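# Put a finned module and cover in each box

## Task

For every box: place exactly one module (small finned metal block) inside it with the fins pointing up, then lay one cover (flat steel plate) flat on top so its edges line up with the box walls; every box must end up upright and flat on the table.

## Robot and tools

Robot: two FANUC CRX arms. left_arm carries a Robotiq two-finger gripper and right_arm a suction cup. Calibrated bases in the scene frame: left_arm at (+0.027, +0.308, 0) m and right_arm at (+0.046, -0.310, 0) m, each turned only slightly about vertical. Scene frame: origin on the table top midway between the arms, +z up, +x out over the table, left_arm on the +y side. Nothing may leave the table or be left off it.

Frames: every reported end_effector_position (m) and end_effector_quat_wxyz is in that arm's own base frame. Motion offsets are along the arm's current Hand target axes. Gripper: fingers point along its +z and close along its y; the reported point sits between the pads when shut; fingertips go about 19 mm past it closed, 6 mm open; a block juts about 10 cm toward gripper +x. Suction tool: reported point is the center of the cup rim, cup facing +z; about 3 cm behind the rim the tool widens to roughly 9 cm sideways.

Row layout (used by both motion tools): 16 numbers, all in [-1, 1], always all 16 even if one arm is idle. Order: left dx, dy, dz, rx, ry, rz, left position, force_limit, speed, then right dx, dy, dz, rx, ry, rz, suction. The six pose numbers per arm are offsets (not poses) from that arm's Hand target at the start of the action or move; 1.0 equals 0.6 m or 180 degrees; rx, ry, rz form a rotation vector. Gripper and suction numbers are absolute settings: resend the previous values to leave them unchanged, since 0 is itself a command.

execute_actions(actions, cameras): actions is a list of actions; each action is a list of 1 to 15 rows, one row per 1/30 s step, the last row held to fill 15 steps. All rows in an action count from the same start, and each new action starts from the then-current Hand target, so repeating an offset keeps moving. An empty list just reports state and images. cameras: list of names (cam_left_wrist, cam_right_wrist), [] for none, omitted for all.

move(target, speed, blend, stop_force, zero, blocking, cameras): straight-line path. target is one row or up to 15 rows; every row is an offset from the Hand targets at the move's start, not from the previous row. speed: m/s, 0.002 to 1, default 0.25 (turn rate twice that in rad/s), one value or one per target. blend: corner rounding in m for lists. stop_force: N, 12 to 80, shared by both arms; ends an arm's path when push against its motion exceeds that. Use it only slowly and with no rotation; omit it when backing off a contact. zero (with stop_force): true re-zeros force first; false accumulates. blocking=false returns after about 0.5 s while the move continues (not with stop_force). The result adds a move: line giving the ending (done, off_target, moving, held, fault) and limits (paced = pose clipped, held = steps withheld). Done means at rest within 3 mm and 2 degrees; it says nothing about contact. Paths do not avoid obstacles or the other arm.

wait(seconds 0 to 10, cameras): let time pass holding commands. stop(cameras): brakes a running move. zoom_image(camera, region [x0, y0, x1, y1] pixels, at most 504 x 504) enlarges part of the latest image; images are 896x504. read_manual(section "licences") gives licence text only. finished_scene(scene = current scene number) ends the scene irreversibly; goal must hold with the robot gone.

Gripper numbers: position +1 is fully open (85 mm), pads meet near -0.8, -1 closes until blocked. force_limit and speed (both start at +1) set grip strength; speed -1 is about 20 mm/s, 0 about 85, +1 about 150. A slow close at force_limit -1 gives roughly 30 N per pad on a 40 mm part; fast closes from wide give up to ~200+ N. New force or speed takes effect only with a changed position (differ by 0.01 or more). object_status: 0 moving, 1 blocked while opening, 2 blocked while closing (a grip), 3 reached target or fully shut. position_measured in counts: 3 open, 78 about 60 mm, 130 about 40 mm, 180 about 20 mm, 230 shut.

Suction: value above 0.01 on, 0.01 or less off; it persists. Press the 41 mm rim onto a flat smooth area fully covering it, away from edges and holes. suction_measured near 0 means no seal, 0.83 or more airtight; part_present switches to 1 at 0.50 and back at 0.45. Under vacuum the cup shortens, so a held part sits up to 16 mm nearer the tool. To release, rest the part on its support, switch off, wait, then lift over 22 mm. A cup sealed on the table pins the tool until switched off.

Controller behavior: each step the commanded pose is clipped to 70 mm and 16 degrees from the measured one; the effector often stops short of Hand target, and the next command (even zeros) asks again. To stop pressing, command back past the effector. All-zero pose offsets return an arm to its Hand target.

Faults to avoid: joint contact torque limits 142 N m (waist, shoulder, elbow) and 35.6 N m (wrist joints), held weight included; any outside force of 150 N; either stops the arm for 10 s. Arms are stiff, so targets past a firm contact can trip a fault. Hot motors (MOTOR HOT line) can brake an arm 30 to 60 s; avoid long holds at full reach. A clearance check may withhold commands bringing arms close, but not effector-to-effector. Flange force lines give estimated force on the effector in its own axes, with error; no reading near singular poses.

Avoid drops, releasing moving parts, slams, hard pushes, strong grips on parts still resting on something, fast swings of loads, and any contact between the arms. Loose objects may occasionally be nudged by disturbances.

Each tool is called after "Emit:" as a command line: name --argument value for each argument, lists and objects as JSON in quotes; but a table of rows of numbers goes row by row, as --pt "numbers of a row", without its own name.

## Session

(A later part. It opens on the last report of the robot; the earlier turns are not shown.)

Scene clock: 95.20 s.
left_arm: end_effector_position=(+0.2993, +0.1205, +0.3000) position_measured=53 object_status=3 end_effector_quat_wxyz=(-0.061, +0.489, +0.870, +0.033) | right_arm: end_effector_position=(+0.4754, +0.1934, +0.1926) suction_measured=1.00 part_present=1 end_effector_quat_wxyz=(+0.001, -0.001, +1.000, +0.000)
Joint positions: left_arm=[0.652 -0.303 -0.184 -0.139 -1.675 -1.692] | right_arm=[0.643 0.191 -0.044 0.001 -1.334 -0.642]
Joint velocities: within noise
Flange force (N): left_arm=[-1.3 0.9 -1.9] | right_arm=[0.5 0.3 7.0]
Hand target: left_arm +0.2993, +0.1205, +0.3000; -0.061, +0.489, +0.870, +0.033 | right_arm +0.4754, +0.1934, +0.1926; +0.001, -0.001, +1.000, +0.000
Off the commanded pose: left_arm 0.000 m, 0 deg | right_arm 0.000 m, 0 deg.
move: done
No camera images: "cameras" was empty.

Emit:
move --target '[0,0,0,0,0,0,0.6,-0.8,-1,-0.013,0.2983,0,0,0,0.0153,1]' --speed 0.12 --cameras '[]'

Emit:
move --pt "0 0 0 0 0 0 0.6 -0.8 -1 0 0 0.07 0 0 0 1" --pt "0 0 0 0 0 0 0.6 -0.8 -1 0 0 0.11 0 0 0 1" --speed '[0.04,0.01]' --stop_force 12 --cameras '[]'

Scene clock: 98.37 s.
left_arm: end_effector_position=(+0.2993, +0.1205, +0.3000) position_measured=53 object_status=3 end_effector_quat_wxyz=(-0.061, +0.489, +0.870, +0.033) | right_arm: end_effector_position=(+0.4830, +0.3723, +0.1926) suction_measured=1.00 part_present=1 end_effector_quat_wxyz=(+0.001, +0.023, +1.000, +0.000)
Joint positions: left_arm=[0.652 -0.303 -0.184 -0.139 -1.675 -1.692] | right_arm=[0.872 0.431 0.267 0.001 -1.406 -0.919]
Joint velocities: within noise
Flange force (N): left_arm=[-2.2 0.4 -1.8] | right_arm=[0.3 -0.5 5.9]
Hand target: left_arm +0.2993, +0.1205, +0.3000; -0.061, +0.489, +0.870, +0.033 | right_arm +0.4830, +0.3723, +0.1926; +0.001, +0.023, +1.000, +0.000
Off the commanded pose: left_arm 0.000 m, 0 deg | right_arm 0.000 m, 0 deg.
move: done
No camera images: "cameras" was empty.

Scene clock: 101.50 s.
left_arm: end_effector_position=(+0.2993, +0.1205, +0.3000) position_measured=53 object_status=3 end_effector_quat_wxyz=(-0.061, +0.489, +0.870, +0.033) | right_arm: end_effector_position=(+0.4832, +0.3724, +0.1367) suction_measured=1.00 part_present=1 end_effector_quat_wxyz=(+0.001, +0.023, +1.000, +0.000)
Joint positions: left_arm=[0.652 -0.303 -0.184 -0.139 -1.675 -1.692] | right_arm=[0.872 0.462 0.178 0.002 -1.285 -0.919]
Joint velocities: within noise
Flange force (N): left_arm=[-2.1 -0.2 -1.1] | right_arm=[8.1 -1.8 -18.1]
Hand target: left_arm +0.2993, +0.1205, +0.3000; -0.061, +0.489, +0.870, +0.033 | right_arm +0.4832, +0.3724, +0.1367; +0.001, +0.023, +1.000, +0.000 (not the last commanded pose)
Off the commanded pose: left_arm 0.000 m, 0 deg | right_arm 0.010 m, 0 deg.
move: contact (right_arm); path passed 1 of 2 targets
No camera images: "cameras" was empty.

Emit:
move --target '[0,0,0,0,0,0,0.6,-0.8,-1,0,0,-0.002,0,0,0,1]' --cameras '[]'

Emit:
execute_actions --actions '[[[0,0,0,0,0,0,0.6,-0.8,-1,0,0,0,0,0,0,0]],[[0,0,0,0,0,0,0.6,-0.8,-1,0,0,0,0,0,0,0]]]' --cameras '[]'

Emit:
move --pt "0 0 0 0 0 0 0.6 -0.8 -1 0 0 -0.15 0 0 0 0" --pt "0 0 0 0 0 0 0.6 -0.8 -1 0.05 0 -0.37 0.0399 -0.1852 -0.01 0" --speed '[0.06,0.2]' --cameras '["cam_right_wrist"]'

Emit:
zoom_image --camera "cam_right_wrist" --region '[200, 100, 620, 504]'

Scene clock: 103.47 s.
left_arm: end_effector_position=(+0.2993, +0.1205, +0.3000) position_measured=53 object_status=3 end_effector_quat_wxyz=(-0.061, +0.489, +0.870, +0.033) | right_arm: end_effector_position=(+0.4831, +0.3724, +0.1379) suction_measured=1.00 part_present=1 end_effector_quat_wxyz=(+0.001, +0.023, +1.000, +0.000)
Joint positions: left_arm=[0.652 -0.303 -0.184 -0.139 -1.675 -1.692] | right_arm=[0.872 0.461 0.179 0.001 -1.288 -0.919]
Joint velocities: within noise
Flange force (N): left_arm=[-1.7 -0.2 -1.7] | right_arm=[0.4 0.0 6.5]
Hand target: left_arm +0.2993, +0.1205, +0.3000; -0.061, +0.489, +0.870, +0.033 | right_arm +0.4832, +0.3724, +0.1379; +0.001, +0.023, +1.000, +0.000
Off the commanded pose: left_arm 0.000 m, 0 deg | right_arm 0.000 m, 0 deg.
move: done
No camera images: "cameras" was empty.

Scene clock: 104.67 s.
left_arm: end_effector_position=(+0.2993, +0.1205, +0.3000) position_measured=53 object_status=3 end_effector_quat_wxyz=(-0.061, +0.489, +0.870, +0.033) | right_arm: end_effector_position=(+0.4831, +0.3724, +0.1379) suction_measured=0.00 part_present=0 end_effector_quat_wxyz=(+0.001, +0.023, +1.000, +0.000)
Joint positions: left_arm=[0.652 -0.303 -0.184 -0.139 -1.675 -1.692] | right_arm=[0.872 0.461 0.179 0.001 -1.288 -0.919]
Joint velocities: within noise
Flange force (N): left_arm=[-1.7 1.0 -1.8] | right_arm=[1.8 -0.3 -18.7]
Flange force at the end of the 1st action (N): left_arm=[-2.0 0.1 -1.4] | right_arm=[1.3 -0.1 -19.0]
Hand target: left_arm +0.2993, +0.1205, +0.3000; -0.061, +0.489, +0.870, +0.033 | right_arm +0.4832, +0.3724, +0.1379; +0.001, +0.023, +1.000, +0.000
Off the commanded pose: left_arm 0.000 m, 0 deg | right_arm 0.000 m, 0 deg.
Step readings (end_effector_position of left_arm | right_arm; steps 1 to 15: 1st action; 16 to 30: 2nd action):
0: (+0.2993, +0.1205, +0.3000) | (+0.4831, +0.3724, +0.1379)
1: (+0.2993, +0.1205, +0.3000) | (+0.4831, +0.3724, +0.1379)
2: (+0.2993, +0.1205, +0.3000) | (+0.4831, +0.3724, +0.1379)
4: (+0.2993, +0.1205, +0.3000) | (+0.4832, +0.3725, +0.1382)
8: (+0.2993, +0.1205, +0.3000) | (+0.4832, +0.3725, +0.1382)
15: (+0.2993, +0.1205, +0.3000) | (+0.4832, +0.3724, +0.1379)
16: (+0.2993, +0.1205, +0.3000) | (+0.4832, +0.3724, +0.1379)
17: (+0.2993, +0.1205, +0.3000) | (+0.4831, +0.3724, +0.1379)
19: (+0.2993, +0.1205, +0.3000) | (+0.4831, +0.3724, +0.1379)
23: (+0.2993, +0.1205, +0.3000) | (+0.4831, +0.3724, +0.1379)
30: (+0.2993, +0.1205, +0.3000) | (+0.4831, +0.3724, +0.1379)
No camera images: "cameras" was empty.

Scene clock: 108.20 s.
left_arm: end_effector_position=(+0.2993, +0.1205, +0.3000) position_measured=53 object_status=3 end_effector_quat_wxyz=(-0.061, +0.489, +0.870, +0.033) | right_arm: end_effector_position=(+0.4528, +0.3737, +0.3598) suction_measured=0.00 part_present=0 end_effector_quat_wxyz=(+0.286, +0.007, +0.956, -0.068)
Joint positions: left_arm=[0.652 -0.303 -0.184 -0.139 -1.675 -1.692] | right_arm=[1.17 0.143 0.003 0.603 -1.366 -1.291]
Joint velocities: within noise
Flange force (N): left_arm=[-2.0 -0.1 -0.9] | right_arm=[1.3 1.5 2.4]
Hand target: left_arm +0.2993, +0.1205, +0.3000; -0.061, +0.489, +0.870, +0.033 | right_arm +0.4527, +0.3737, +0.3598; +0.286, +0.007, +0.956, -0.068
Off the commanded pose: left_arm 0.000 m, 0 deg | right_arm 0.000 m, 0 deg.
move: done
camera_calibration:
cam_right_wrist: T_world_to_cam=[[-0.0643872, -0.987138, 0.146333, 0.353905], [-0.991573, 0.0467666, -0.120817, 0.501467], [0.11242, -0.152879, -0.98183, 0.432179], [0, 0, 0, 1]] pos_world=[0.471443, 0.391972, 0.433124]
Images, in order (width x height): cam_right_wrist 896x504.

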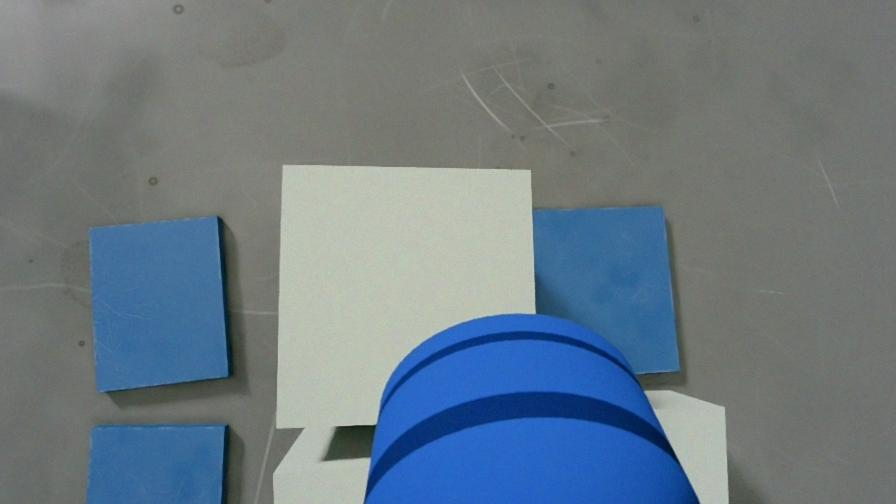

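Scaled by 1.200 from the camera's 896x504 image, which has a finer 1280x720 frame.

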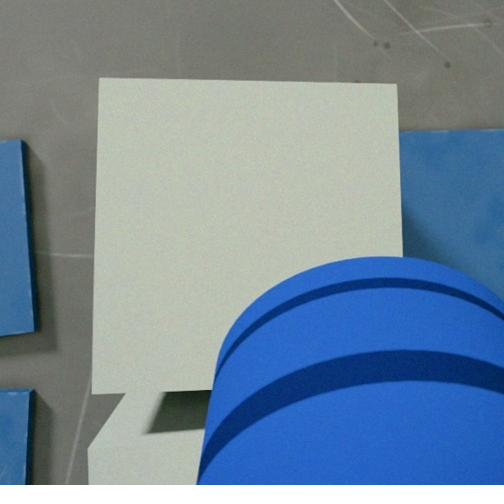

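Emit:
zoom_image --camera "cam_right_wrist" --region '[240, 140, 400, 240]'

Emit:
zoom_image --camera "cam_right_wrist" --region '[440, 140, 600, 240]'

Emit:
zoom_image --camera "cam_right_wrist" --region '[240, 370, 400, 470]'

Scaled by 3.150 from the camera's 896x504 image, which has a finer 1280x720 frame.

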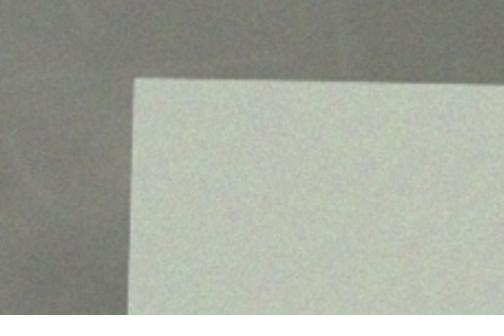

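Scaled by 3.150 from the camera's 896x504 image, which has a finer 1280x720 frame.

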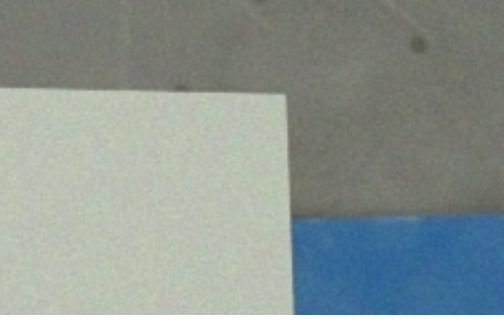

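Scaled by 3.150 from the camera's 896x504 image, which has a finer 1280x720 frame.

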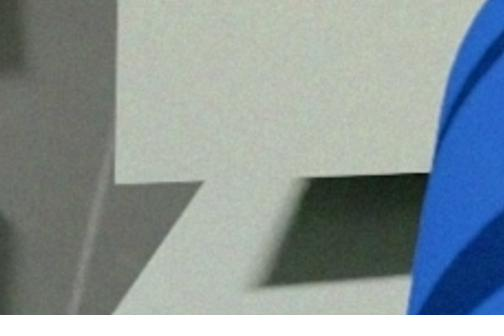

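Emit:
move --target '[0,0,0,0,0,0,0.6,-0.8,-1,0.1147,-0.188,-0.21,0,0,0,0]' --speed 0.25 --cameras '["cam_right_wrist"]'

Emit:
zoom_image --camera "cam_right_wrist" --region '[200, 150, 700, 504]'

Scene clock: 112.73 s.
left_arm: end_effector_position=(+0.2993, +0.1205, +0.3000) position_measured=53 object_status=3 end_effector_quat_wxyz=(-0.061, +0.489, +0.870, +0.033) | right_arm: end_effector_position=(+0.4176, +0.3468, +0.3819) suction_measured=0.00 part_present=0 end_effector_quat_wxyz=(+0.286, +0.007, +0.956, -0.068)
Joint positions: left_arm=[0.652 -0.303 -0.184 -0.139 -1.675 -1.692] | right_arm=[1.218 0.04 -0.057 0.599 -1.428 -1.306]
Joint velocities: within noise
Flange force (N): left_arm=[-2.4 -0.2 -2.0] | right_arm=[1.2 2.6 5.2]
Hand target: left_arm +0.2993, +0.1205, +0.3000; -0.061, +0.489, +0.870, +0.033 | right_arm +0.4177, +0.3469, +0.3819; +0.286, +0.007, +0.956, -0.068 (not the last commanded pose)
Off the commanded pose: left_arm 0.000 m, 0 deg | right_arm 0.133 m, 0 deg.
move: held (right_arm; a check stopped the path); limits=held
pose unreachable (right arm): on one or more control steps of this call, first in action 0 (counted from 0), this arm could not follow its commanded pose, so it was not sent that pose on those steps. It may still have moved: this result reports where it is.
cause: moving toward the commanded pose would bring a part of the arm too close to another arm (a part of this arm just beyond joint 4 (forearm roll) and a part of the left arm just beyond its joint 2 (shoulder), at the place that arm is still heading or pushing toward).
camera_calibration:
cam_right_wrist: T_world_to_cam=[[-0.064396, -0.987132, 0.146369, 0.321842], [-0.991639, 0.0468622, -0.120233, 0.470319], [0.111826, -0.152888, -0.981896, 0.454003], [0, 0, 0, 1]] pos_world=[0.436342, 0.365072, 0.455224]
Images, in order (width x height): cam_right_wrist 896x504.

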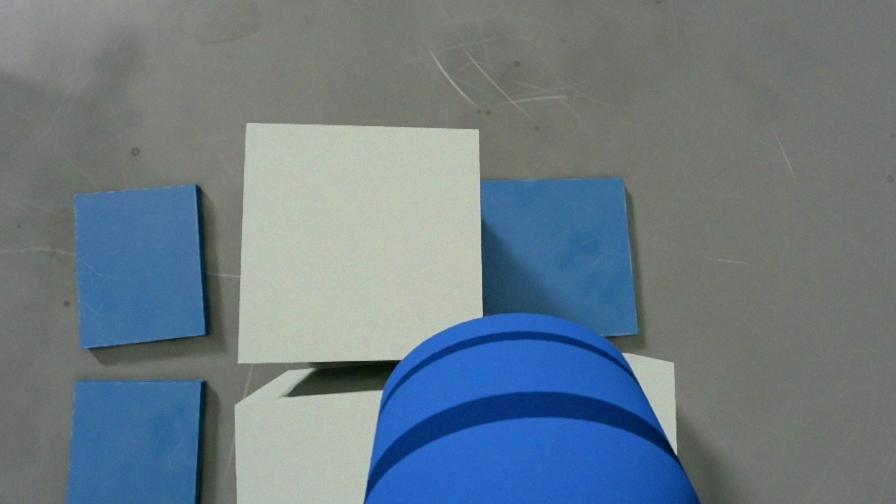

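Scaled by 1.008 from the camera's 896x504 image, which has a finer 1280x720 frame.

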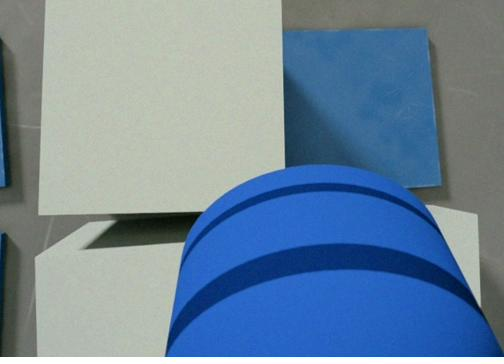

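Emit:
finished_scene --scene 2

The scene is finished: the task was done.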